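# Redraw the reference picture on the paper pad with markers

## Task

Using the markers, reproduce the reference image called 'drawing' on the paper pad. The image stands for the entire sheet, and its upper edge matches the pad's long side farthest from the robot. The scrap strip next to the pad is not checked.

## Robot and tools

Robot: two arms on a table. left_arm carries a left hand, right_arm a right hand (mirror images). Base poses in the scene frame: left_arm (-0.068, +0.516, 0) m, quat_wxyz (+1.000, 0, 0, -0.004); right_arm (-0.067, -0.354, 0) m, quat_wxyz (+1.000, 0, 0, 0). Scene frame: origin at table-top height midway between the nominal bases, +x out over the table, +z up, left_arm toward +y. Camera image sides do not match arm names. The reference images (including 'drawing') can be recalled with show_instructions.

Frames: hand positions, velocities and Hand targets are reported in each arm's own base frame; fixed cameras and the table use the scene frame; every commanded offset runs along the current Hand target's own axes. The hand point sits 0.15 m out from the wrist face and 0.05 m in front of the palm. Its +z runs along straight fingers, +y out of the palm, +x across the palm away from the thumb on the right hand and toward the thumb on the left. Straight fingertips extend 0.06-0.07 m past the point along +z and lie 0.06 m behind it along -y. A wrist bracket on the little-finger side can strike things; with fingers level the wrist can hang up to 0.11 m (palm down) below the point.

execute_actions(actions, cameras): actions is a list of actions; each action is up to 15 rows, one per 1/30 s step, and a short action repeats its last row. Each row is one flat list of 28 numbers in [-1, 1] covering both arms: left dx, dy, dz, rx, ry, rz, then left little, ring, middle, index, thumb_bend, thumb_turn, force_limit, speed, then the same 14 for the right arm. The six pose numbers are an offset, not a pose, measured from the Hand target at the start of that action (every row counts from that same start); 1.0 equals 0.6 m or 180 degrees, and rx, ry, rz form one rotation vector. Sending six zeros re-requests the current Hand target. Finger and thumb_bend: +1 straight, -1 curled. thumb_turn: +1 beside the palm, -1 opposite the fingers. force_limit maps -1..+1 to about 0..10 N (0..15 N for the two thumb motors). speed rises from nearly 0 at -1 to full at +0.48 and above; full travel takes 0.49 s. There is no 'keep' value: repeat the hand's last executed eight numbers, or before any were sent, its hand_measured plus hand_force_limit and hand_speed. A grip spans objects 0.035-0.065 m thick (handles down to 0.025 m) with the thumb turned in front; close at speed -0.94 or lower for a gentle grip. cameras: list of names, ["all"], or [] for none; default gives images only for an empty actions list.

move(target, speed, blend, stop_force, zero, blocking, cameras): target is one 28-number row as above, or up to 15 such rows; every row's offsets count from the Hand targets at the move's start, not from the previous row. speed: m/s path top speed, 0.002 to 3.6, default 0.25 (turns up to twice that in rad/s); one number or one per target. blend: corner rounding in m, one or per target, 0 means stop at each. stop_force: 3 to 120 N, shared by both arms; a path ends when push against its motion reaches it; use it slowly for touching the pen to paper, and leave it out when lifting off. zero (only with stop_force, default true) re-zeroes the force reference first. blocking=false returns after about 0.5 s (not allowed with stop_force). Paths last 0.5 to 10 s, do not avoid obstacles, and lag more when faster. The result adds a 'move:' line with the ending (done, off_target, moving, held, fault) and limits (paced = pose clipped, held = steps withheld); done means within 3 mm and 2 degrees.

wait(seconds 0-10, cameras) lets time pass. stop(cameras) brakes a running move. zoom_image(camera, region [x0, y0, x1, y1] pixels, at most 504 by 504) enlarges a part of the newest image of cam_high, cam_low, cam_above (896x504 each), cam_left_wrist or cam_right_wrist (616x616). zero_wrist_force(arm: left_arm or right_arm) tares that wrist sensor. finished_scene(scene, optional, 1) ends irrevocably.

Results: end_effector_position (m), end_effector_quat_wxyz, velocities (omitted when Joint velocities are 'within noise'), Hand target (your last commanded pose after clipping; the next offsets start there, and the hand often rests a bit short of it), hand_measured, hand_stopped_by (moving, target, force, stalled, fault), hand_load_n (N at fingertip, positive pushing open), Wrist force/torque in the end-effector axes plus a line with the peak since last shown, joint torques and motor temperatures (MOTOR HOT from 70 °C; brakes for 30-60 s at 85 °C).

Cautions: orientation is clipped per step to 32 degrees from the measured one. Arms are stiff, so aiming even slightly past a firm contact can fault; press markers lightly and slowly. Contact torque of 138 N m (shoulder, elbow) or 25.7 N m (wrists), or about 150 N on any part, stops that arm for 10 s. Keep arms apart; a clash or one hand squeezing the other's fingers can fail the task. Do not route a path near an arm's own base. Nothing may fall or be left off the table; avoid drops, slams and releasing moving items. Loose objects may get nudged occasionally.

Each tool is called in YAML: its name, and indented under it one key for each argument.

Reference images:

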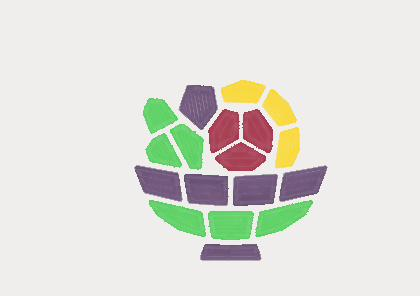

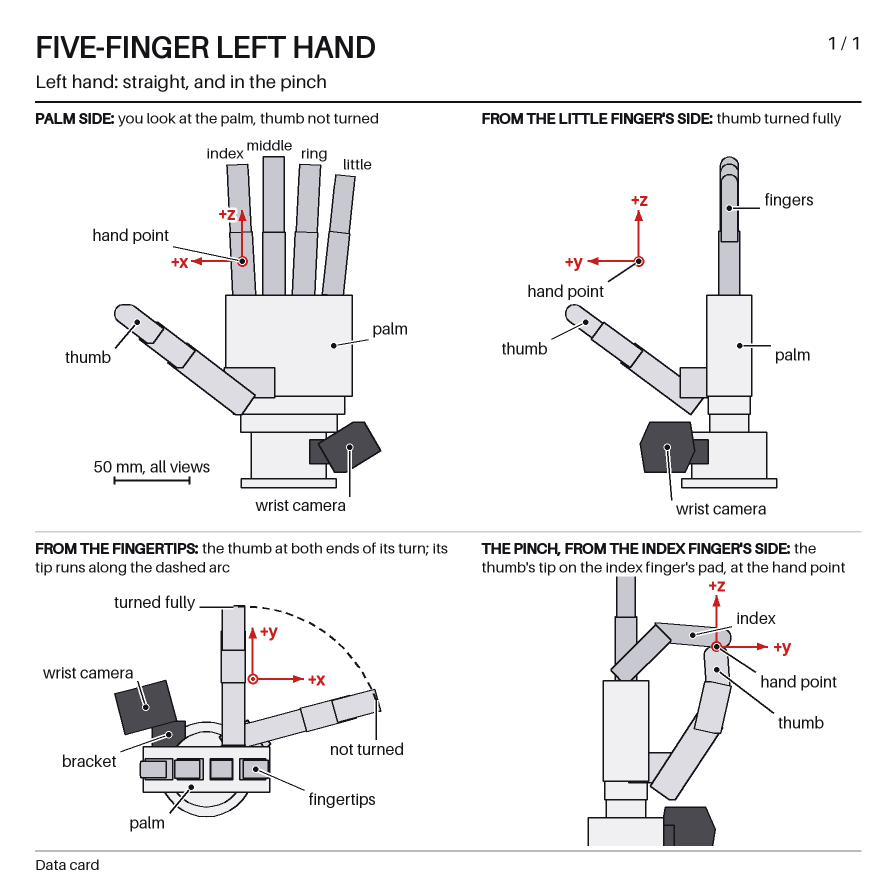

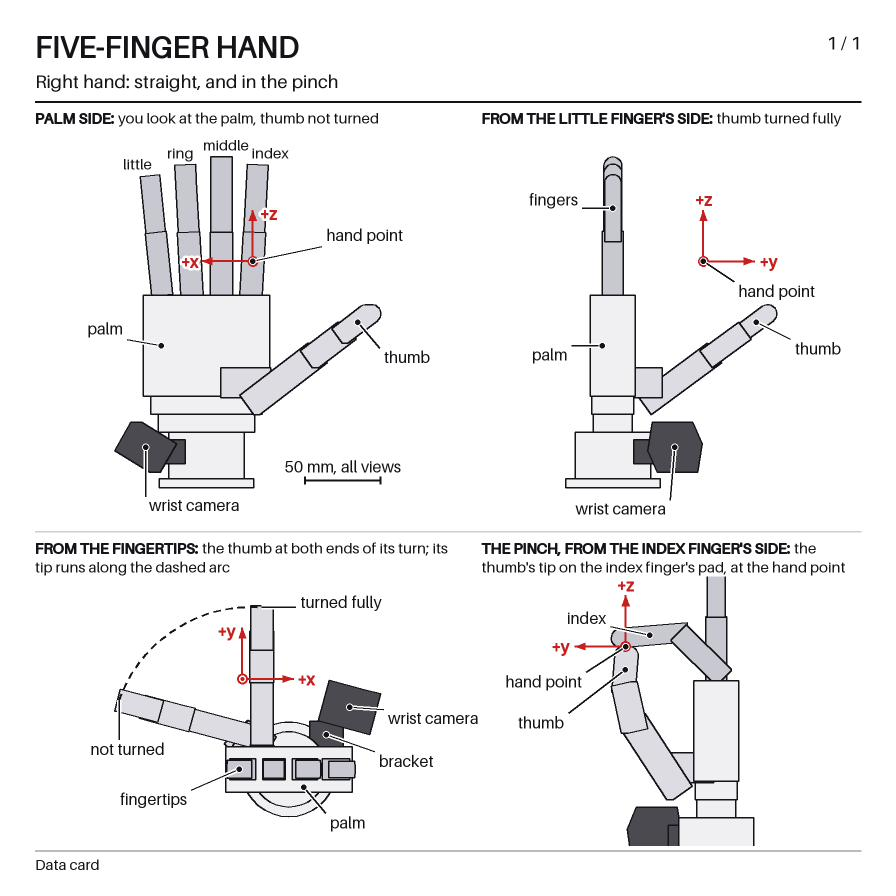

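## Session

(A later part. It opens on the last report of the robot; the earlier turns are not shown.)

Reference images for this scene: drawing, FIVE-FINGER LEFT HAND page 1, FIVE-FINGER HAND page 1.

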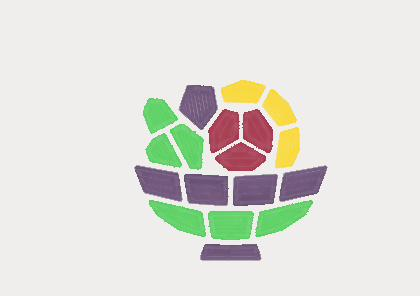

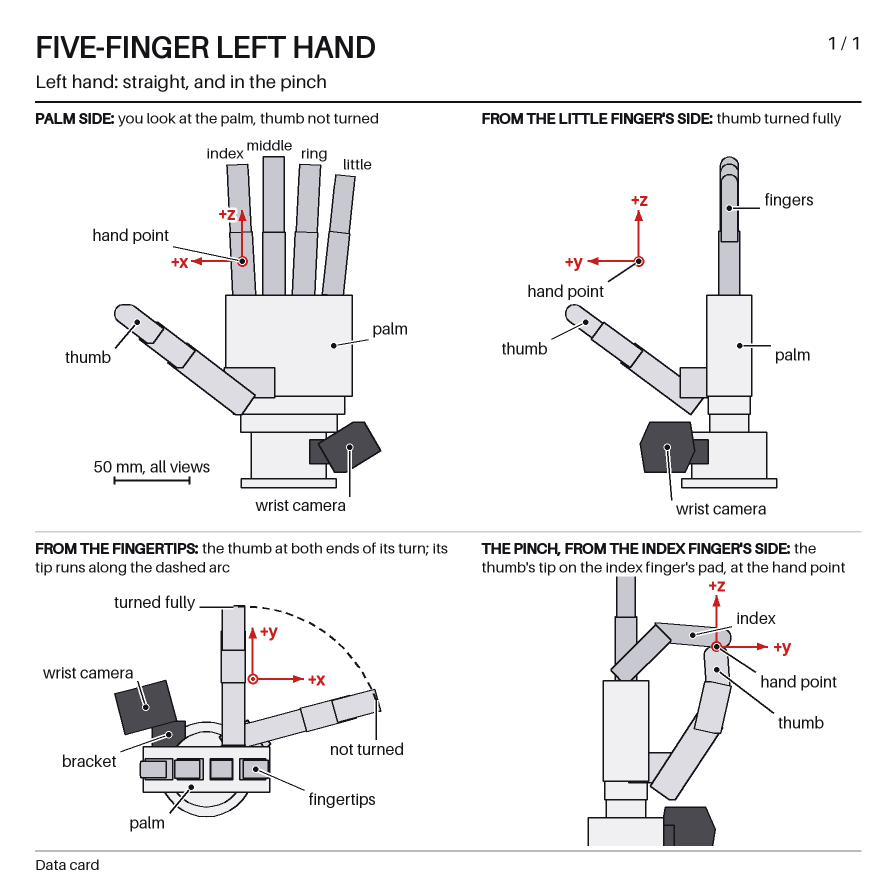

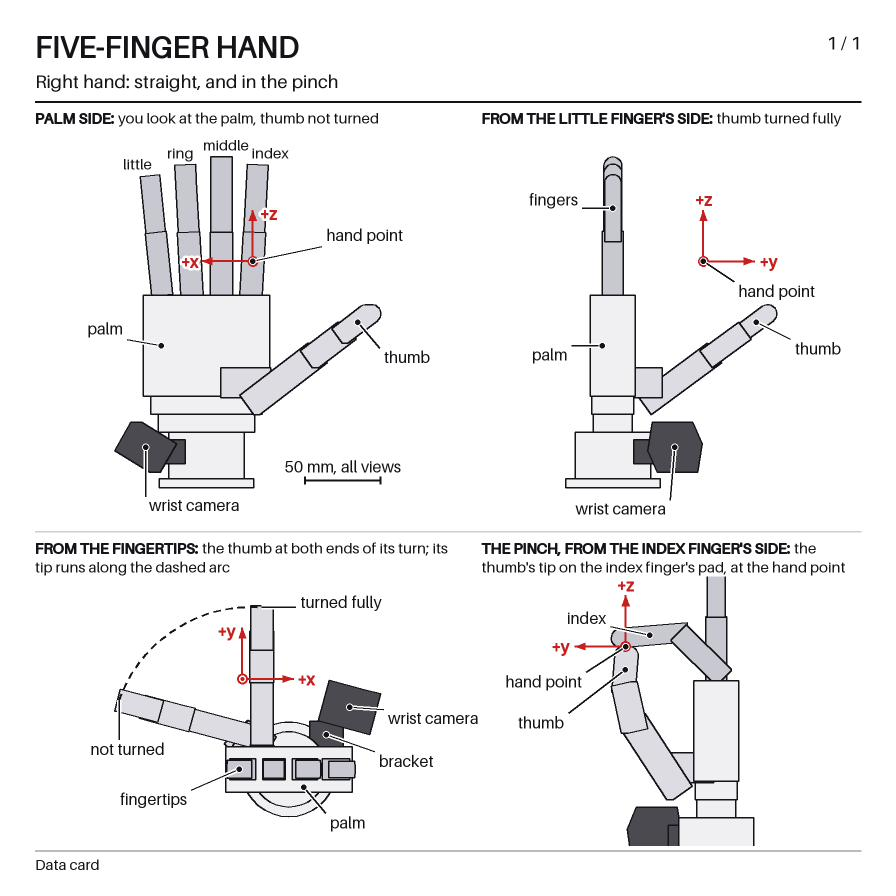

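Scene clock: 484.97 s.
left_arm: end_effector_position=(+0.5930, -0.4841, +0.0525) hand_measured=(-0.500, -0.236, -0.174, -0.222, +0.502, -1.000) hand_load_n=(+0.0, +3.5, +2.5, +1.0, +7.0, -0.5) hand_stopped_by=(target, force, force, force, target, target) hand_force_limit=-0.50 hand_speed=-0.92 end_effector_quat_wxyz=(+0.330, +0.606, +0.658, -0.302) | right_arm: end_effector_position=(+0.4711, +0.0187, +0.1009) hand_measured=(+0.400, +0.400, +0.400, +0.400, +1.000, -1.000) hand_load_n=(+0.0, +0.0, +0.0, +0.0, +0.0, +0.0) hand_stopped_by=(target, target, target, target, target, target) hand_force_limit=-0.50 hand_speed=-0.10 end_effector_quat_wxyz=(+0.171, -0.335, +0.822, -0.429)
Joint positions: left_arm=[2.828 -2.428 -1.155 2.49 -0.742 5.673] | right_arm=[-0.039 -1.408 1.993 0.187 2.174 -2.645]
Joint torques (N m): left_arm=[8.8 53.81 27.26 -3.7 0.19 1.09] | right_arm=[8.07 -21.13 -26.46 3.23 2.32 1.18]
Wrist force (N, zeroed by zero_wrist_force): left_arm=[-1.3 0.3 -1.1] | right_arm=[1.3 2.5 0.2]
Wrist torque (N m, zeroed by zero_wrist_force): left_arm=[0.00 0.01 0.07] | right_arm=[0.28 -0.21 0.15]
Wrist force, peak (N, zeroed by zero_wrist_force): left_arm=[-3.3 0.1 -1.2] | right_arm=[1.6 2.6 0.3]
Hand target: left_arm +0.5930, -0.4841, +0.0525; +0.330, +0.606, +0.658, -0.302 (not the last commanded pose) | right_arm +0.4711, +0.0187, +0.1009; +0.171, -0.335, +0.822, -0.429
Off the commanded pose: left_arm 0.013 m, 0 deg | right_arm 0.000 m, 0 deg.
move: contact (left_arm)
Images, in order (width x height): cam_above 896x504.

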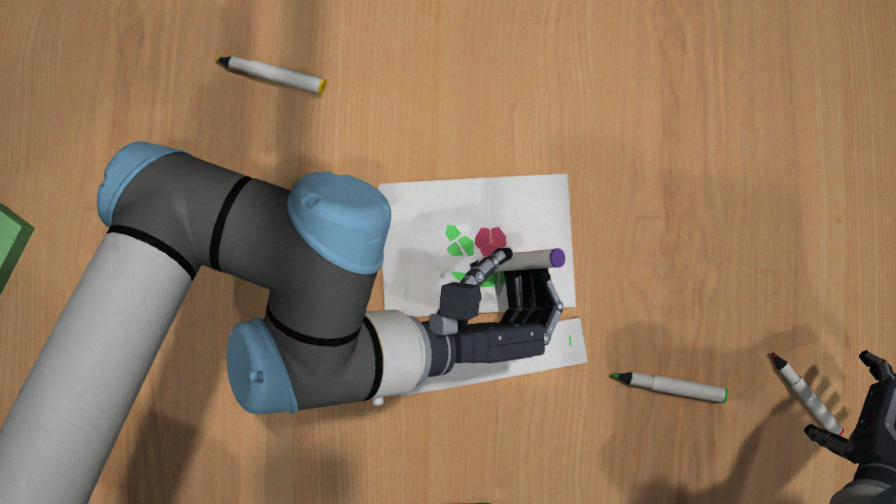

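execute_actions:
  actions: []
  cameras: ["cam_above"]

zoom_image:
  camera: "cam_above"
  region: [370, 160, 590, 330]

Scene clock: 493.43 s.
left_arm: end_effector_position=(+0.5930, -0.4841, +0.0525) hand_measured=(-0.500, -0.236, -0.174, -0.222, +0.502, -1.000) hand_load_n=(+0.0, +3.5, +2.5, +1.0, +7.0, -0.5) hand_stopped_by=(target, force, force, force, target, target) hand_force_limit=-0.50 hand_speed=-0.92 end_effector_quat_wxyz=(+0.330, +0.606, +0.658, -0.302) | right_arm: end_effector_position=(+0.4711, +0.0187, +0.1009) hand_measured=(+0.400, +0.400, +0.400, +0.400, +1.000, -1.000) hand_load_n=(+0.0, +0.0, -0.5, -0.5, +0.0, +0.0) hand_stopped_by=(target, target, target, target, target, target) hand_force_limit=-0.50 hand_speed=-0.10 end_effector_quat_wxyz=(+0.171, -0.335, +0.822, -0.429)
Joint positions: left_arm=[2.828 -2.428 -1.155 2.49 -0.742 5.673] | right_arm=[-0.039 -1.408 1.993 0.187 2.174 -2.645]
Joint velocities: within noise
Joint torques (N m): left_arm=[6.51 53.53 26.22 -3.41 -0.6 0.41] | right_arm=[7.77 -20.74 -26.38 3.36 2.31 1.14]
Motor temperatures (°C): left_arm=[26 28 32 33 36 36] | right_arm=[34 32 31 40 37 34]
Wrist force (N, zeroed by zero_wrist_force): left_arm=[-1.6 0.4 -1.0] | right_arm=[1.4 2.4 0.4]
Wrist torque (N m, zeroed by zero_wrist_force): left_arm=[0.01 0.05 0.05] | right_arm=[0.27 -0.22 0.16]
Wrist force, peak (N, zeroed by zero_wrist_force): left_arm=[-1.7 0.4 -1.3] | right_arm=[1.5 2.7 0.4]
Hand target: left_arm +0.5930, -0.4841, +0.0525; +0.330, +0.606, +0.658, -0.302 (not the last commanded pose) | right_arm +0.4711, +0.0187, +0.1009; +0.171, -0.335, +0.822, -0.429
Off the commanded pose: left_arm 0.013 m, 0 deg | right_arm 0.000 m, 0 deg.
Images, in order (width x height): cam_above 896x504.

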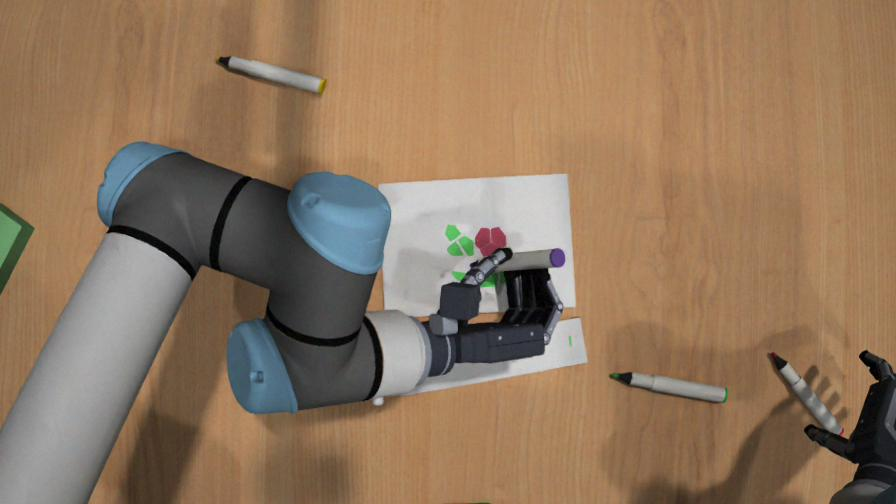

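Scaled by 2.291.

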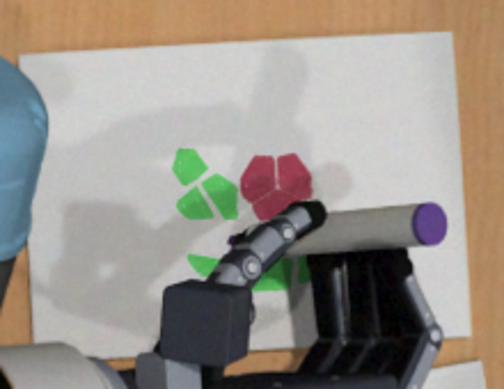

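move:
  target:
    - [-0.02,0,-0.015,0,0,0,-0.5,-0.5,-0.4,-0.5,0.5,-1,-0.5,-0.92,0,0,0,0,0,0,0.4,0.4,0.4,0.4,1,-1,-0.5,-0.1]
    - [-0.0728,0.0035,0.0554,0,0,0,-0.5,-0.5,-0.4,-0.5,0.5,-1,-0.5,-0.92,0,0,0,0,0,0,0.4,0.4,0.4,0.4,1,-1,-0.5,-0.1]
    - [-0.0528,0.0035,0.0704,0,0,0,-0.5,-0.5,-0.4,-0.5,0.5,-1,-0.5,-0.92,0,0,0,0,0,0,0.4,0.4,0.4,0.4,1,-1,-0.5,-0.1]
    - [-0.0728,0.0035,0.0554,0,0,0,-0.5,-0.5,-0.4,-0.5,0.5,-1,-0.5,-0.92,0,0,0,0,0,0,0.4,0.4,0.4,0.4,1,-1,-0.5,-0.1]
    - [-0.023,0.0706,-0.011,0,0,0,-0.5,-0.5,-0.4,-0.5,0.5,-1,-0.5,-0.92,0,0,0,0,0,0,0.4,0.4,0.4,0.4,1,-1,-0.5,-0.1]
    - [-0.003,0.0706,0.004,0,0,0,-0.5,-0.5,-0.4,-0.5,0.5,-1,-0.5,-0.92,0,0,0,0,0,0,0.4,0.4,0.4,0.4,1,-1,-0.5,-0.1]
    - [-0.023,0.0706,-0.011,0,0,0,-0.5,-0.5,-0.4,-0.5,0.5,-1,-0.5,-0.92,0,0,0,0,0,0,0.4,0.4,0.4,0.4,1,-1,-0.5,-0.1]
    - [-0.0023,0.0061,-0.0385,0,0,0,-0.5,-0.5,-0.4,-0.5,0.5,-1,-0.5,-0.92,0,0,0,0,0,0,0.4,0.4,0.4,0.4,1,-1,-0.5,-0.1]
    - [0.0177,0.0061,-0.0235,0,0,0,-0.5,-0.5,-0.4,-0.5,0.5,-1,-0.5,-0.92,0,0,0,0,0,0,0.4,0.4,0.4,0.4,1,-1,-0.5,-0.1]
    - [-0.0023,0.0061,-0.0385,0,0,0,-0.5,-0.5,-0.4,-0.5,0.5,-1,-0.5,-0.92,0,0,0,0,0,0,0.4,0.4,0.4,0.4,1,-1,-0.5,-0.1]
  speed: [0.05,0.15,0.03,0.05,0.15,0.03,0.05,0.15,0.03,0.05]
  blend: [0.003,0.003,0,0.003,0.003,0,0.003,0.003,0,0]

Scene clock: 500.33 s.
left_arm: end_effector_position=(+0.5951, -0.4662, +0.0673) hand_measured=(-0.500, -0.236, -0.174, -0.220, +0.502, -1.000) hand_load_n=(+0.0, +1.5, +2.5, +3.5, +6.5, +1.0) hand_stopped_by=(target, force, force, force, target, target) hand_force_limit=-0.50 hand_speed=-0.92 end_effector_quat_wxyz=(+0.330, +0.606, +0.658, -0.302) | right_arm: end_effector_position=(+0.4711, +0.0187, +0.1009) hand_measured=(+0.400, +0.400, +0.400, +0.400, +1.000, -1.000) hand_load_n=(+0.0, +0.0, +0.0, +0.0, +0.0, +0.0) hand_stopped_by=(target, target, target, target, target, target) hand_force_limit=-0.50 hand_speed=-0.10 end_effector_quat_wxyz=(+0.171, -0.335, +0.822, -0.429)
Joint positions: left_arm=[2.858 -2.401 -1.172 2.45 -0.728 5.713] | right_arm=[-0.039 -1.408 1.993 0.187 2.174 -2.645]
Joint torques (N m): left_arm=[4.65 55.93 26.39 -3.59 0.74 1.34] | right_arm=[7.69 -20.99 -25.54 3.33 2.34 1.15]
Wrist force (N, zeroed by zero_wrist_force): left_arm=[0.0 -0.1 0.0] | right_arm=[1.4 2.3 0.4]
Wrist torque (N m, zeroed by zero_wrist_force): left_arm=[-0.02 -0.01 0.11] | right_arm=[0.26 -0.22 0.16]
Wrist force, peak (N, zeroed by zero_wrist_force): left_arm=[-1.6 0.4 -1.2] | right_arm=[1.7 2.6 0.3]
Hand target: left_arm +0.5951, -0.4662, +0.0675; +0.330, +0.606, +0.658, -0.302 | right_arm +0.4711, +0.0187, +0.1009; +0.171, -0.335, +0.822, -0.429
Off the commanded pose: left_arm 0.000 m, 0 deg | right_arm 0.000 m, 0 deg.
move: done

move:
  target: [0.067,0,-0.367,0,0,0,-0.5,-0.5,-0.4,-0.5,0.5,-1,-0.5,-0.92,0,0,0,0,0,0,0.4,0.4,0.4,0.4,1,-1,-0.5,-0.1]
  speed: 0.3
  cameras: ["cam_above"]

zoom_image:
  camera: "cam_above"
  region: [420, 190, 540, 300]

Scene clock: 502.47 s.
left_arm: end_effector_position=(+0.5783, -0.2668, +0.1674) hand_measured=(-0.500, -0.236, -0.174, -0.220, +0.502, -1.000) hand_load_n=(+0.0, +2.0, +2.5, +3.0, +6.5, +1.0) hand_stopped_by=(target, force, force, force, target, target) hand_force_limit=-0.50 hand_speed=-0.92 end_effector_quat_wxyz=(+0.330, +0.605, +0.659, -0.302) | right_arm: end_effector_position=(+0.4711, +0.0187, +0.1009) hand_measured=(+0.400, +0.400, +0.400, +0.400, +1.000, -1.000) hand_load_n=(+0.0, +0.0, +0.0, +0.0, +0.0, +0.0) hand_stopped_by=(target, target, target, target, target, target) hand_force_limit=-0.50 hand_speed=-0.10 end_effector_quat_wxyz=(+0.171, -0.335, +0.822, -0.429)
Joint positions: left_arm=[3.226 -2.17 -1.423 2.025 -0.644 6.281] | right_arm=[-0.039 -1.408 1.993 0.187 2.174 -2.645]
Joint torques (N m): left_arm=[10.95 45.89 2.64 -4.56 -0.25 2.3] | right_arm=[7.21 -20.74 -26.47 3.21 2.32 1.17]
Wrist force (N, zeroed by zero_wrist_force): left_arm=[0.3 -0.2 -0.1] | right_arm=[1.4 2.4 0.1]
Wrist torque (N m, zeroed by zero_wrist_force): left_arm=[-0.01 -0.05 0.02] | right_arm=[0.29 -0.22 0.15]
Wrist force, peak (N, zeroed by zero_wrist_force): left_arm=[0.4 0.1 -1.4] | right_arm=[1.4 2.7 0.5]
Hand target: left_arm +0.5783, -0.2666, +0.1674; +0.330, +0.606, +0.658, -0.302 | right_arm +0.4711, +0.0187, +0.1009; +0.171, -0.335, +0.822, -0.429
Off the commanded pose: left_arm 0.000 m, 0 deg | right_arm 0.000 m, 0 deg.
joint sent to its limit (left arm) — joint 6 (wrist 3), upper limit. The joint targets still meet the commanded pose.
move: done
Images, in order (width x height): cam_above 896x504.

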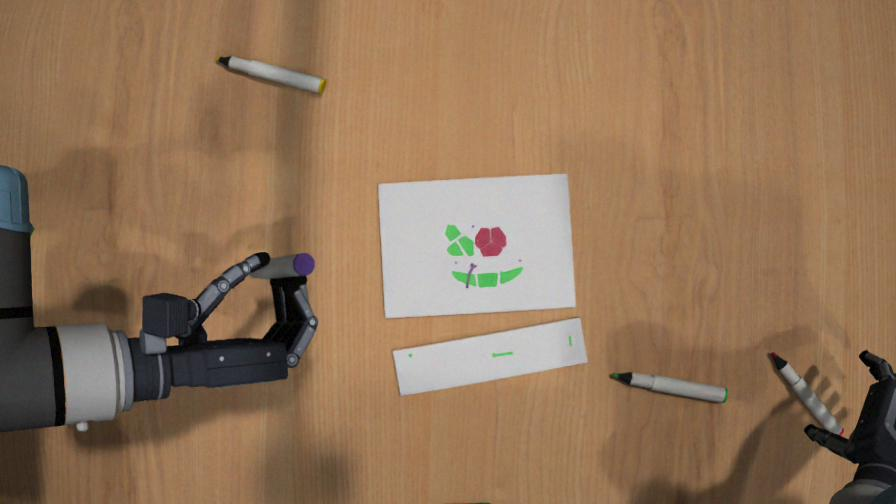

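Scaled by 4.200.

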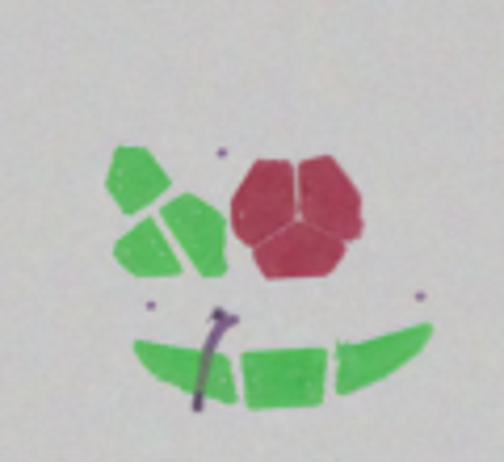

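zoom_image:
  camera: "cam_above"
  region: [440, 215, 530, 295]

Scaled by 5.600.

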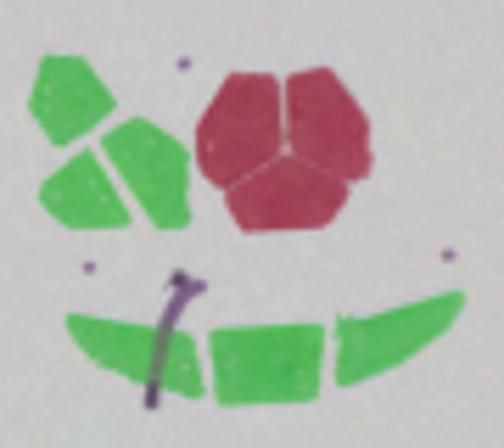

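move:
  target: [-0.0551,0.00983,0.3511,0,0,0,-0.5,-0.5,-0.4,-0.5,0.5,-1,-0.5,-0.92,0,0,0,0,0,0,0.4,0.4,0.4,0.4,1,-1,-0.5,-0.1]
  speed: 0.3

move:
  target:
    - [0.0201,0,0.0151,0,0,0,-0.5,-0.5,-0.4,-0.5,0.5,-1,-0.5,-0.92,0,0,0,0,0,0,0.4,0.4,0.4,0.4,1,-1,-0.5,-0.1]
    - [0.0001,-0.00524,0.0417,0,0,0,-0.5,-0.5,-0.4,-0.5,0.5,-1,-0.5,-0.92,0,0,0,0,0,0,0.4,0.4,0.4,0.4,1,-1,-0.5,-0.1]
    - [0.0,-0.00795,0.0419,0,0,0,-0.5,-0.5,-0.4,-0.5,0.5,-1,-0.5,-0.92,0,0,0,0,0,0,0.4,0.4,0.4,0.4,1,-1,-0.5,-0.1]
    - [0.0196,-0.0027,0.0157,0,0,0,-0.5,-0.5,-0.4,-0.5,0.5,-1,-0.5,-0.92,0,0,0,0,0,0,0.4,0.4,0.4,0.4,1,-1,-0.5,-0.1]
    - [0.0191,-0.00533,0.0164,0,0,0,-0.5,-0.5,-0.4,-0.5,0.5,-1,-0.5,-0.92,0,0,0,0,0,0,0.4,0.4,0.4,0.4,1,-1,-0.5,-0.1]
    - [-0.0001,-0.01074,0.0421,0,0,0,-0.5,-0.5,-0.4,-0.5,0.5,-1,-0.5,-0.92,0,0,0,0,0,0,0.4,0.4,0.4,0.4,1,-1,-0.5,-0.1]
    - [-0.0003,-0.01352,0.0423,0,0,0,-0.5,-0.5,-0.4,-0.5,0.5,-1,-0.5,-0.92,0,0,0,0,0,0,0.4,0.4,0.4,0.4,1,-1,-0.5,-0.1]
    - [0.0187,-0.00795,0.017,0,0,0,-0.5,-0.5,-0.4,-0.5,0.5,-1,-0.5,-0.92,0,0,0,0,0,0,0.4,0.4,0.4,0.4,1,-1,-0.5,-0.1]
    - [0.0182,-0.01057,0.0177,0,0,0,-0.5,-0.5,-0.4,-0.5,0.5,-1,-0.5,-0.92,0,0,0,0,0,0,0.4,0.4,0.4,0.4,1,-1,-0.5,-0.1]
    - [-0.0004,-0.01631,0.0424,0,0,0,-0.5,-0.5,-0.4,-0.5,0.5,-1,-0.5,-0.92,0,0,0,0,0,0,0.4,0.4,0.4,0.4,1,-1,-0.5,-0.1]
    - [-0.0006,-0.01901,0.0426,0,0,0,-0.5,-0.5,-0.4,-0.5,0.5,-1,-0.5,-0.92,0,0,0,0,0,0,0.4,0.4,0.4,0.4,1,-1,-0.5,-0.1]
    - [0.0177,-0.01328,0.0183,0,0,0,-0.5,-0.5,-0.4,-0.5,0.5,-1,-0.5,-0.92,0,0,0,0,0,0,0.4,0.4,0.4,0.4,1,-1,-0.5,-0.1]
    - [0.0172,-0.0159,0.0189,0,0,0,-0.5,-0.5,-0.4,-0.5,0.5,-1,-0.5,-0.92,0,0,0,0,0,0,0.4,0.4,0.4,0.4,1,-1,-0.5,-0.1]
    - [-0.0007,-0.0218,0.0428,0,0,0,-0.5,-0.5,-0.4,-0.5,0.5,-1,-0.5,-0.92,0,0,0,0,0,0,0.4,0.4,0.4,0.4,1,-1,-0.5,-0.1]
    - [0.0002,-0.0025,0.0416,0,0,0,-0.5,-0.5,-0.4,-0.5,0.5,-1,-0.5,-0.92,0,0,0,0,0,0,0.4,0.4,0.4,0.4,1,-1,-0.5,-0.1]
  speed: [0.02,0.04,0.04,0.04,0.04,0.04,0.04,0.04,0.04,0.04,0.04,0.04,0.04,0.04,0.04]
  blend: [0,0.001,0.001,0.001,0.001,0.001,0.001,0.001,0.001,0.001,0.001,0.001,0,0,0]

move:
  target:
    - [0.0204,0.00508,-0.0272,0,0,0,-0.5,-0.5,-0.4,-0.5,0.5,-1,-0.5,-0.92,0,0,0,0,0,0,0.4,0.4,0.4,0.4,1,-1,-0.5,-0.1]
    - [0.017,-0.01344,-0.0227,0,0,0,-0.5,-0.5,-0.4,-0.5,0.5,-1,-0.5,-0.92,0,0,0,0,0,0,0.4,0.4,0.4,0.4,1,-1,-0.5,-0.1]
    - [-0.003,-0.01344,-0.0377,0,0,0,-0.5,-0.5,-0.4,-0.5,0.5,-1,-0.5,-0.92,0,0,0,0,0,0,0.4,0.4,0.4,0.4,1,-1,-0.5,-0.1]
  speed: [0.04,0.04,0.05]
  blend: 0
  cameras: ["cam_above"]

zoom_image:
  camera: "cam_above"
  region: [420, 190, 540, 300]

Scene clock: 512.10 s.
left_arm: end_effector_position=(+0.6000, -0.4537, +0.0675) hand_measured=(-0.500, -0.236, -0.174, -0.220, +0.502, -1.000) hand_load_n=(+0.5, +1.5, +2.5, +3.5, +6.5, +1.0) hand_stopped_by=(target, force, force, force, target, target) hand_force_limit=-0.50 hand_speed=-0.92 end_effector_quat_wxyz=(+0.330, +0.606, +0.658, -0.302) | right_arm: end_effector_position=(+0.4711, +0.0187, +0.1009) hand_measured=(+0.400, +0.400, +0.400, +0.400, +1.000, -1.000) hand_load_n=(+0.0, +0.0, +0.0, +0.0, +0.0, +0.0) hand_stopped_by=(target, target, target, target, target, target) hand_force_limit=-0.50 hand_speed=-0.10 end_effector_quat_wxyz=(+0.171, -0.335, +0.822, -0.429)
Joint positions: left_arm=[2.881 -2.402 -1.177 2.431 -0.718 5.745] | right_arm=[-0.039 -1.408 1.993 0.187 2.174 -2.645]
Joint torques (N m): left_arm=[-9.1 36.98 29.17 -0.32 -0.41 -1.72] | right_arm=[7.64 -20.77 -26.08 3.22 2.37 1.12]
Wrist force (N, zeroed by zero_wrist_force): left_arm=[0.1 -0.2 -0.1] | right_arm=[1.4 2.4 0.4]
Wrist torque (N m, zeroed by zero_wrist_force): left_arm=[-0.01 -0.02 0.12] | right_arm=[0.27 -0.23 0.16]
Wrist force, peak (N, zeroed by zero_wrist_force): left_arm=[0.3 -0.4 -1.3] | right_arm=[1.7 2.6 0.3]
Hand target: left_arm +0.6000, -0.4538, +0.0675; +0.330, +0.606, +0.658, -0.302 | right_arm +0.4711, +0.0187, +0.1009; +0.171, -0.335, +0.822, -0.429
Off the commanded pose: left_arm 0.000 m, 0 deg | right_arm 0.000 m, 0 deg.
move: done

Scene clock: 518.10 s.
left_arm: end_effector_position=(+0.6001, -0.4738, +0.0524) hand_measured=(-0.500, -0.236, -0.174, -0.222, +0.502, -1.000) hand_load_n=(+0.5, +2.0, +3.0, +1.5, +6.5, +0.0) hand_stopped_by=(target, force, force, force, target, target) hand_force_limit=-0.50 hand_speed=-0.92 end_effector_quat_wxyz=(+0.330, +0.606, +0.658, -0.302) | right_arm: end_effector_position=(+0.4711, +0.0187, +0.1009) hand_measured=(+0.400, +0.400, +0.400, +0.400, +1.000, -1.000) hand_load_n=(+0.0, +0.0, +0.0, +0.0, +0.0, +0.0) hand_stopped_by=(target, target, target, target, target, target) hand_force_limit=-0.50 hand_speed=-0.10 end_effector_quat_wxyz=(+0.171, -0.335, +0.822, -0.429)
Joint positions: left_arm=[2.848 -2.435 -1.148 2.469 -0.733 5.7] | right_arm=[-0.039 -1.408 1.993 0.187 2.174 -2.645]
Joint torques (N m): left_arm=[10.71 38 27.43 -3.48 2.43 2.05] | right_arm=[7.87 -20.23 -25.69 3.23 2.25 1.18]
Wrist force (N, zeroed by zero_wrist_force): left_arm=[-0.7 -0.6 -0.9] | right_arm=[1.2 2.4 0.3]
Wrist torque (N m, zeroed by zero_wrist_force): left_arm=[-0.02 0.00 0.01] | right_arm=[0.27 -0.19 0.15]
Wrist force, peak (N, zeroed by zero_wrist_force): left_arm=[-2.7 0.3 -0.9] | right_arm=[1.5 2.7 0.3]
Hand target: left_arm +0.6002, -0.4738, +0.0524; +0.330, +0.606, +0.658, -0.302 | right_arm +0.4711, +0.0187, +0.1009; +0.171, -0.335, +0.822, -0.429
Off the commanded pose: left_arm 0.000 m, 0 deg | right_arm 0.000 m, 0 deg.
move: done; blend cut to 0.0008 m at target 2, 0.0008 m at target 3, 0.0008 m at target 4, 0.0008 m at target 5, 0.0008 m at target 6, 0.0008 m at target 7, 0.0008 m at target 8, 0.0008 m at target 9, 0.0008 m at target 10, 0.0008 m at target 11, 0.0008 m at target 12

Scene clock: 520.30 s.
left_arm: end_effector_position=(+0.5907, -0.4575, +0.0672) hand_measured=(-0.500, -0.236, -0.174, -0.220, +0.502, -1.000) hand_load_n=(+0.0, +1.5, +3.0, +3.0, +6.5, +0.5) hand_stopped_by=(target, force, force, force, target, target) hand_force_limit=-0.50 hand_speed=-0.92 end_effector_quat_wxyz=(+0.330, +0.606, +0.658, -0.302) | right_arm: end_effector_position=(+0.4711, +0.0187, +0.1009) hand_measured=(+0.400, +0.400, +0.400, +0.400, +1.000, -1.000) hand_load_n=(+0.0, +0.0, +0.0, +0.0, +0.0, +0.0) hand_stopped_by=(target, target, target, target, target, target) hand_force_limit=-0.50 hand_speed=-0.10 end_effector_quat_wxyz=(+0.171, -0.335, +0.822, -0.429)
Joint positions: left_arm=[2.871 -2.385 -1.206 2.455 -0.723 5.73] | right_arm=[-0.039 -1.408 1.993 0.187 2.174 -2.645]
Joint torques (N m): left_arm=[-5.75 54.24 29.33 -3.78 -0.45 0.67] | right_arm=[7.2 -20.35 -25.43 3.31 2.26 1.01]
Wrist force (N, zeroed by zero_wrist_force): left_arm=[0.1 -0.1 -0.2] | right_arm=[1.4 2.5 0.3]
Wrist torque (N m, zeroed by zero_wrist_force): left_arm=[0.01 -0.02 0.11] | right_arm=[0.28 -0.21 0.16]
Wrist force, peak (N, zeroed by zero_wrist_force): left_arm=[-1.8 -0.2 -0.6] | right_arm=[1.4 2.7 0.4]
Hand target: left_arm +0.5907, -0.4575, +0.0674; +0.330, +0.606, +0.658, -0.302 | right_arm +0.4711, +0.0187, +0.1009; +0.171, -0.335, +0.822, -0.429
Off the commanded pose: left_arm 0.000 m, 0 deg | right_arm 0.000 m, 0 deg.
move: done
Images, in order (width x height): cam_above 896x504.

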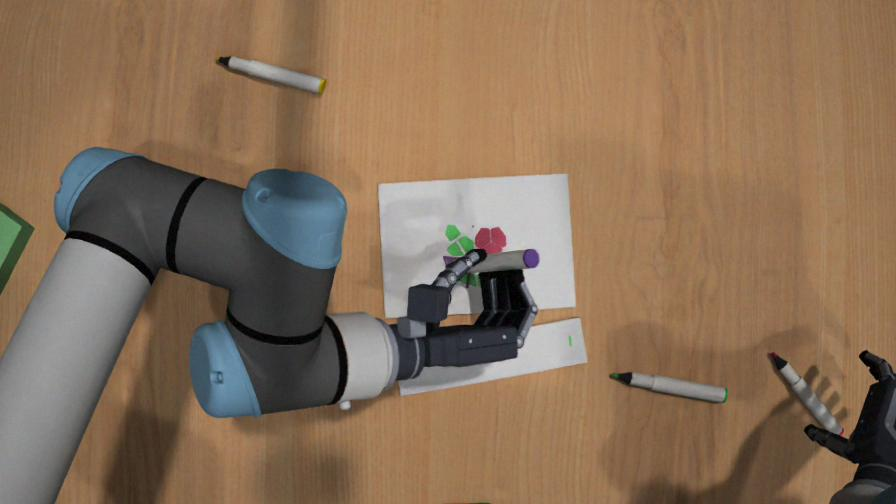

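Scaled by 4.200.

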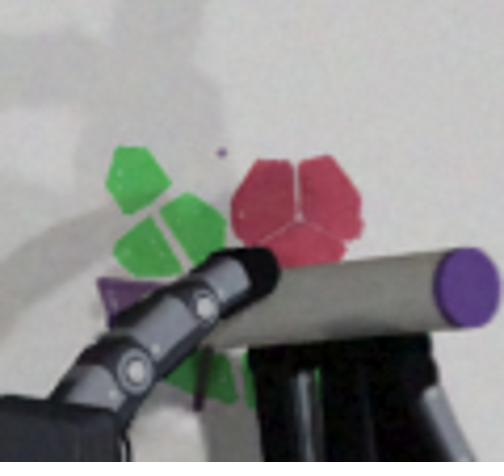

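move:
  target: [-0.0213,0.00975,0.0284,0,0,0,-0.5,-0.5,-0.4,-0.5,0.5,-1,-0.5,-0.92,0,0,0,0,0,0,0.4,0.4,0.4,0.4,1,-1,-0.5,-0.1]
  speed: 0.15

move:
  target:
    - [0.0201,0,0.0151,0,0,0,-0.5,-0.5,-0.4,-0.5,0.5,-1,-0.5,-0.92,0,0,0,0,0,0,0.4,0.4,0.4,0.4,1,-1,-0.5,-0.1]
    - [0.0007,-0.00156,0.0409,0,0,0,-0.5,-0.5,-0.4,-0.5,0.5,-1,-0.5,-0.92,0,0,0,0,0,0,0.4,0.4,0.4,0.4,1,-1,-0.5,-0.1]
    - [0.0008,-0.00418,0.0409,0,0,0,-0.5,-0.5,-0.4,-0.5,0.5,-1,-0.5,-0.92,0,0,0,0,0,0,0.4,0.4,0.4,0.4,1,-1,-0.5,-0.1]
    - [0.0199,-0.00254,0.0153,0,0,0,-0.5,-0.5,-0.4,-0.5,0.5,-1,-0.5,-0.92,0,0,0,0,0,0,0.4,0.4,0.4,0.4,1,-1,-0.5,-0.1]
    - [0.0198,-0.00508,0.0155,0,0,0,-0.5,-0.5,-0.4,-0.5,0.5,-1,-0.5,-0.92,0,0,0,0,0,0,0.4,0.4,0.4,0.4,1,-1,-0.5,-0.1]
    - [0.0008,-0.00688,0.0408,0,0,0,-0.5,-0.5,-0.4,-0.5,0.5,-1,-0.5,-0.92,0,0,0,0,0,0,0.4,0.4,0.4,0.4,1,-1,-0.5,-0.1]
    - [0.0009,-0.00951,0.0408,0,0,0,-0.5,-0.5,-0.4,-0.5,0.5,-1,-0.5,-0.92,0,0,0,0,0,0,0.4,0.4,0.4,0.4,1,-1,-0.5,-0.1]
    - [0.0196,-0.00762,0.0157,0,0,0,-0.5,-0.5,-0.4,-0.5,0.5,-1,-0.5,-0.92,0,0,0,0,0,0,0.4,0.4,0.4,0.4,1,-1,-0.5,-0.1]
    - [0.0195,-0.01016,0.0159,0,0,0,-0.5,-0.5,-0.4,-0.5,0.5,-1,-0.5,-0.92,0,0,0,0,0,0,0.4,0.4,0.4,0.4,1,-1,-0.5,-0.1]
    - [0.0009,-0.01213,0.0407,0,0,0,-0.5,-0.5,-0.4,-0.5,0.5,-1,-0.5,-0.92,0,0,0,0,0,0,0.4,0.4,0.4,0.4,1,-1,-0.5,-0.1]
    - [0.0009,-0.01475,0.0406,0,0,0,-0.5,-0.5,-0.4,-0.5,0.5,-1,-0.5,-0.92,0,0,0,0,0,0,0.4,0.4,0.4,0.4,1,-1,-0.5,-0.1]
    - [0.0193,-0.0127,0.0162,0,0,0,-0.5,-0.5,-0.4,-0.5,0.5,-1,-0.5,-0.92,0,0,0,0,0,0,0.4,0.4,0.4,0.4,1,-1,-0.5,-0.1]
    - [0.0191,-0.01524,0.0164,0,0,0,-0.5,-0.5,-0.4,-0.5,0.5,-1,-0.5,-0.92,0,0,0,0,0,0,0.4,0.4,0.4,0.4,1,-1,-0.5,-0.1]
    - [0.001,-0.01737,0.0406,0,0,0,-0.5,-0.5,-0.4,-0.5,0.5,-1,-0.5,-0.92,0,0,0,0,0,0,0.4,0.4,0.4,0.4,1,-1,-0.5,-0.1]
    - [0.001,-0.02,0.0405,0,0,0,-0.5,-0.5,-0.4,-0.5,0.5,-1,-0.5,-0.92,0,0,0,0,0,0,0.4,0.4,0.4,0.4,1,-1,-0.5,-0.1]
  speed: [0.02,0.04,0.04,0.04,0.04,0.04,0.04,0.04,0.04,0.04,0.04,0.04,0.04,0.04,0.04]
  blend: [0,0.0008,0.0008,0.0008,0.0008,0.0008,0.0008,0.0008,0.0008,0.0008,0.0008,0.0008,0.0008,0.0008,0]

move:
  target:
    - [0.0179,0.00221,-0.0239,0,0,0,-0.5,-0.5,-0.4,-0.5,0.5,-1,-0.5,-0.92,0,0,0,0,0,0,0.4,0.4,0.4,0.4,1,-1,-0.5,-0.1]
    - [0.0193,0.02254,-0.0257,0,0,0,-0.5,-0.5,-0.4,-0.5,0.5,-1,-0.5,-0.92,0,0,0,0,0,0,0.4,0.4,0.4,0.4,1,-1,-0.5,-0.1]
    - [-0.0003,0.02106,0.0005,0,0,0,-0.5,-0.5,-0.4,-0.5,0.5,-1,-0.5,-0.92,0,0,0,0,0,0,0.4,0.4,0.4,0.4,1,-1,-0.5,-0.1]
    - [0,0,0,0,0,0,-0.5,-0.5,-0.4,-0.5,0.5,-1,-0.5,-0.92,0,0,0,0,0,0,0.4,0.4,0.4,0.4,1,-1,-0.5,-0.1]
    - [-0.02,0,-0.015,0,0,0,-0.5,-0.5,-0.4,-0.5,0.5,-1,-0.5,-0.92,0,0,0,0,0,0,0.4,0.4,0.4,0.4,1,-1,-0.5,-0.1]
  speed: [0.04,0.04,0.04,0.04,0.05]
  blend: 0

move:
  target: [0.067,0,-0.367,0,0,0,-0.5,-0.5,-0.4,-0.5,0.5,-1,-0.5,-0.92,0,0,0,0,0,0,0.4,0.4,0.4,0.4,1,-1,-0.5,-0.1]
  speed: 0.3
  cameras: ["cam_above"]

zoom_image:
  camera: "cam_above"
  region: [440, 215, 530, 295]

Scene clock: 527.47 s.
left_arm: end_effector_position=(+0.5983, -0.4781, +0.0674) hand_measured=(-0.500, -0.236, -0.174, -0.220, +0.502, -1.000) hand_load_n=(+0.0, +1.5, +3.5, +3.0, +6.5, +0.5) hand_stopped_by=(target, force, force, force, target, target) hand_force_limit=-0.50 hand_speed=-0.92 end_effector_quat_wxyz=(+0.330, +0.606, +0.658, -0.302) end_effector_velocity=(+0.001, -0.001, +0.001) end_effector_angular_velocity=(+0.001, -0.002, +0.001) | right_arm: end_effector_position=(+0.4711, +0.0187, +0.1009) hand_measured=(+0.400, +0.400, +0.400, +0.400, +1.000, -1.000) hand_load_n=(+0.0, +0.0, +0.0, +0.0, +0.0, +0.0) hand_stopped_by=(target, target, target, target, target, target) hand_force_limit=-0.50 hand_speed=-0.10 end_effector_quat_wxyz=(+0.171, -0.335, +0.822, -0.429)
Joint positions: left_arm=[2.84 -2.418 -1.135 2.448 -0.736 5.689] | right_arm=[-0.039 -1.408 1.993 0.187 2.174 -2.645]
Joint velocities: left_arm=[-0.001 -0.001 0.005 -0.001 -0.002 -0.002] | right_arm=[within noise]
Joint torques (N m): left_arm=[-8.19 37.1 28.07 -3.72 -0.41 -2.01] | right_arm=[6.83 -21.73 -25.95 3.37 2.09 0.93]
Wrist force (N, zeroed by zero_wrist_force): left_arm=[0.0 -0.2 0.0] | right_arm=[1.5 2.4 0.4]
Wrist torque (N m, zeroed by zero_wrist_force): left_arm=[-0.02 0.00 0.10] | right_arm=[0.27 -0.23 0.16]
Wrist force, peak (N, zeroed by zero_wrist_force): left_arm=[0.5 -0.1 -0.3] | right_arm=[1.7 2.5 0.4]
Hand target: left_arm +0.5983, -0.4782, +0.0674; +0.330, +0.606, +0.658, -0.302 | right_arm +0.4711, +0.0187, +0.1009; +0.171, -0.335, +0.822, -0.429
Off the commanded pose: left_arm 0.000 m, 0 deg | right_arm 0.000 m, 0 deg.
move: done

Scene clock: 532.43 s.
left_arm: end_effector_position=(+0.5881, -0.4981, +0.0523) hand_measured=(-0.500, -0.236, -0.174, -0.222, +0.502, -1.000) hand_load_n=(+0.0, +2.5, +3.0, +1.0, +7.0, -0.5) hand_stopped_by=(target, force, force, force, target, target) hand_force_limit=-0.50 hand_speed=-0.92 end_effector_quat_wxyz=(+0.330, +0.606, +0.658, -0.302) end_effector_velocity=(-0.001, -0.001, +0.000) end_effector_angular_velocity=(+0.000, +0.001, +0.001) | right_arm: end_effector_position=(+0.4711, +0.0187, +0.1009) hand_measured=(+0.400, +0.400, +0.400, +0.400, +1.000, -1.000) hand_load_n=(+0.0, +0.0, +0.0, +0.0, +0.0, +0.0) hand_stopped_by=(target, target, target, target, target, target) hand_force_limit=-0.50 hand_speed=-0.10 end_effector_quat_wxyz=(+0.171, -0.335, +0.822, -0.429)
Joint positions: left_arm=[2.803 -2.431 -1.144 2.506 -0.754 5.64] | right_arm=[-0.039 -1.408 1.993 0.187 2.174 -2.645]
Joint velocities: left_arm=[-0.002 0 0.001 0.002 -0.001 -0.005] | right_arm=[within noise]
Joint torques (N m): left_arm=[-7.14 37.05 29.89 0.03 -0.18 -1.76] | right_arm=[7.39 -19.97 -25.14 3.26 2.12 0.9]
Wrist force (N, zeroed by zero_wrist_force): left_arm=[-0.4 0.0 -1.1] | right_arm=[1.5 2.2 0.5]
Wrist torque (N m, zeroed by zero_wrist_force): left_arm=[-0.03 0.02 0.14] | right_arm=[0.23 -0.24 0.16]
Wrist force, peak (N, zeroed by zero_wrist_force): left_arm=[-2.4 -0.1 -0.7] | right_arm=[1.7 2.6 0.1]
Hand target: left_arm +0.5880, -0.4982, +0.0523; +0.330, +0.606, +0.658, -0.302 | right_arm +0.4711, +0.0187, +0.1009; +0.171, -0.335, +0.822, -0.429
Off the commanded pose: left_arm 0.000 m, 0 deg | right_arm 0.000 m, 0 deg.
move: done

Scene clock: 536.00 s.
left_arm: end_effector_position=(+0.5880, -0.4982, +0.0672) hand_measured=(-0.500, -0.236, -0.174, -0.220, +0.502, -1.000) hand_load_n=(+0.0, +1.0, +3.5, +3.0, +6.5, +0.5) hand_stopped_by=(target, force, force, force, target, target) hand_force_limit=-0.50 hand_speed=-0.92 end_effector_quat_wxyz=(+0.330, +0.606, +0.658, -0.302) | right_arm: end_effector_position=(+0.4711, +0.0187, +0.1009) hand_measured=(+0.400, +0.400, +0.400, +0.400, +1.000, -1.000) hand_load_n=(+0.0, +0.0, +0.0, +0.0, +0.0, +0.0) hand_stopped_by=(target, target, target, target, target, target) hand_force_limit=-0.50 hand_speed=-0.10 end_effector_quat_wxyz=(+0.171, -0.335, +0.822, -0.429)
Joint positions: left_arm=[2.802 -2.415 -1.133 2.479 -0.754 5.64] | right_arm=[-0.039 -1.408 1.993 0.187 2.174 -2.645]
Joint torques (N m): left_arm=[-6.79 56.85 28.69 -3.66 -0.03 0.21] | right_arm=[6.5 -20.91 -24.91 3.29 2.13 0.93]
Wrist force (N, zeroed by zero_wrist_force): left_arm=[0.1 0.1 -0.2] | right_arm=[1.4 2.5 0.4]
Wrist torque (N m, zeroed by zero_wrist_force): left_arm=[0.02 -0.03 0.11] | right_arm=[0.29 -0.23 0.16]
Wrist force, peak (N, zeroed by zero_wrist_force): left_arm=[-2.2 -0.3 -0.9] | right_arm=[1.5 2.6 0.4]
Hand target: left_arm +0.5880, -0.4982, +0.0673; +0.330, +0.606, +0.658, -0.302 | right_arm +0.4711, +0.0187, +0.1009; +0.171, -0.335, +0.822, -0.429
Off the commanded pose: left_arm 0.000 m, 0 deg | right_arm 0.000 m, 0 deg.
move: done

Scene clock: 537.67 s.
left_arm: end_effector_position=(+0.5711, -0.2987, +0.1673) hand_measured=(-0.500, -0.236, -0.174, -0.220, +0.502, -1.000) hand_load_n=(+0.0, +1.5, +3.0, +3.0, +6.0, +0.5) hand_stopped_by=(target, force, force, force, target, target) hand_force_limit=-0.50 hand_speed=-0.92 end_effector_quat_wxyz=(+0.330, +0.606, +0.658, -0.302) | right_arm: end_effector_position=(+0.4711, +0.0187, +0.1009) hand_measured=(+0.400, +0.400, +0.400, +0.400, +1.000, -1.000) hand_load_n=(+0.0, +0.0, +0.0, +0.0, +0.0, +0.0) hand_stopped_by=(target, target, target, target, target, target) hand_force_limit=-0.50 hand_speed=-0.10 end_effector_quat_wxyz=(+0.171, -0.335, +0.822, -0.429)
Joint positions: left_arm=[3.163 -2.161 -1.415 2.09 -0.646 6.179] | right_arm=[-0.039 -1.408 1.993 0.187 2.174 -2.645]
Joint torques (N m): left_arm=[9.87 46.13 3.83 -4.41 2.69 1.94] | right_arm=[6.69 -21.23 -25.2 3.12 2.19 0.9]
Wrist force (N, zeroed by zero_wrist_force): left_arm=[0.2 -0.1 0.2] | right_arm=[1.4 2.4 0.3]
Wrist torque (N m, zeroed by zero_wrist_force): left_arm=[0.00 -0.03 0.01] | right_arm=[0.27 -0.22 0.16]
Wrist force, peak (N, zeroed by zero_wrist_force): left_arm=[0.5 0.0 -1.3] | right_arm=[1.5 2.6 0.4]
Hand target: left_arm +0.5711, -0.2987, +0.1673; +0.330, +0.606, +0.658, -0.302 | right_arm +0.4711, +0.0187, +0.1009; +0.171, -0.335, +0.822, -0.429
Off the commanded pose: left_arm 0.000 m, 0 deg | right_arm 0.000 m, 0 deg.
move: done
Images, in order (width x height): cam_above 896x504.

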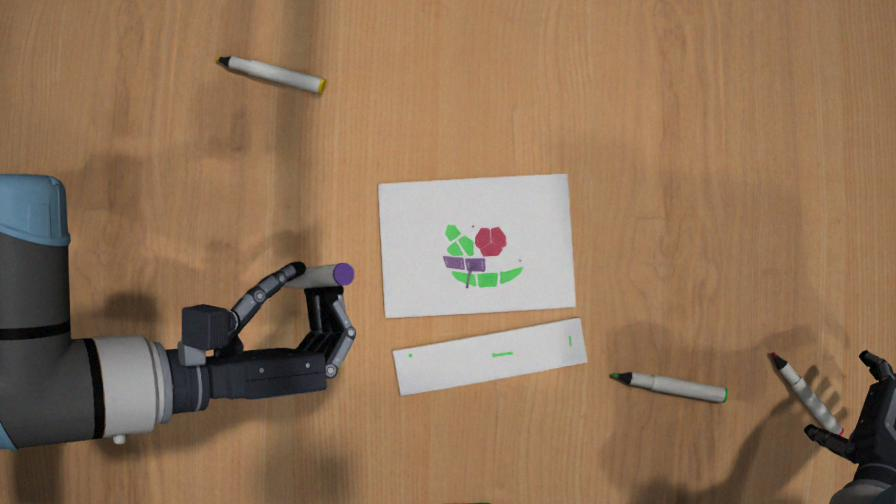

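Scaled by 5.600.

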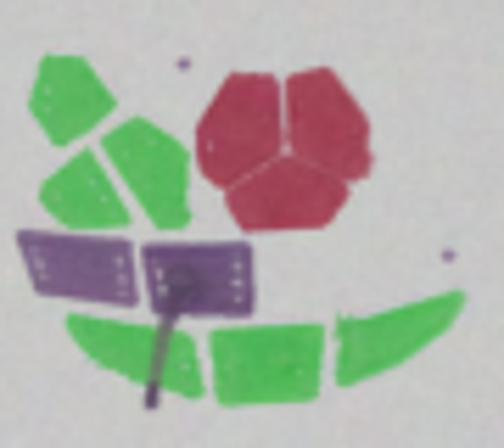

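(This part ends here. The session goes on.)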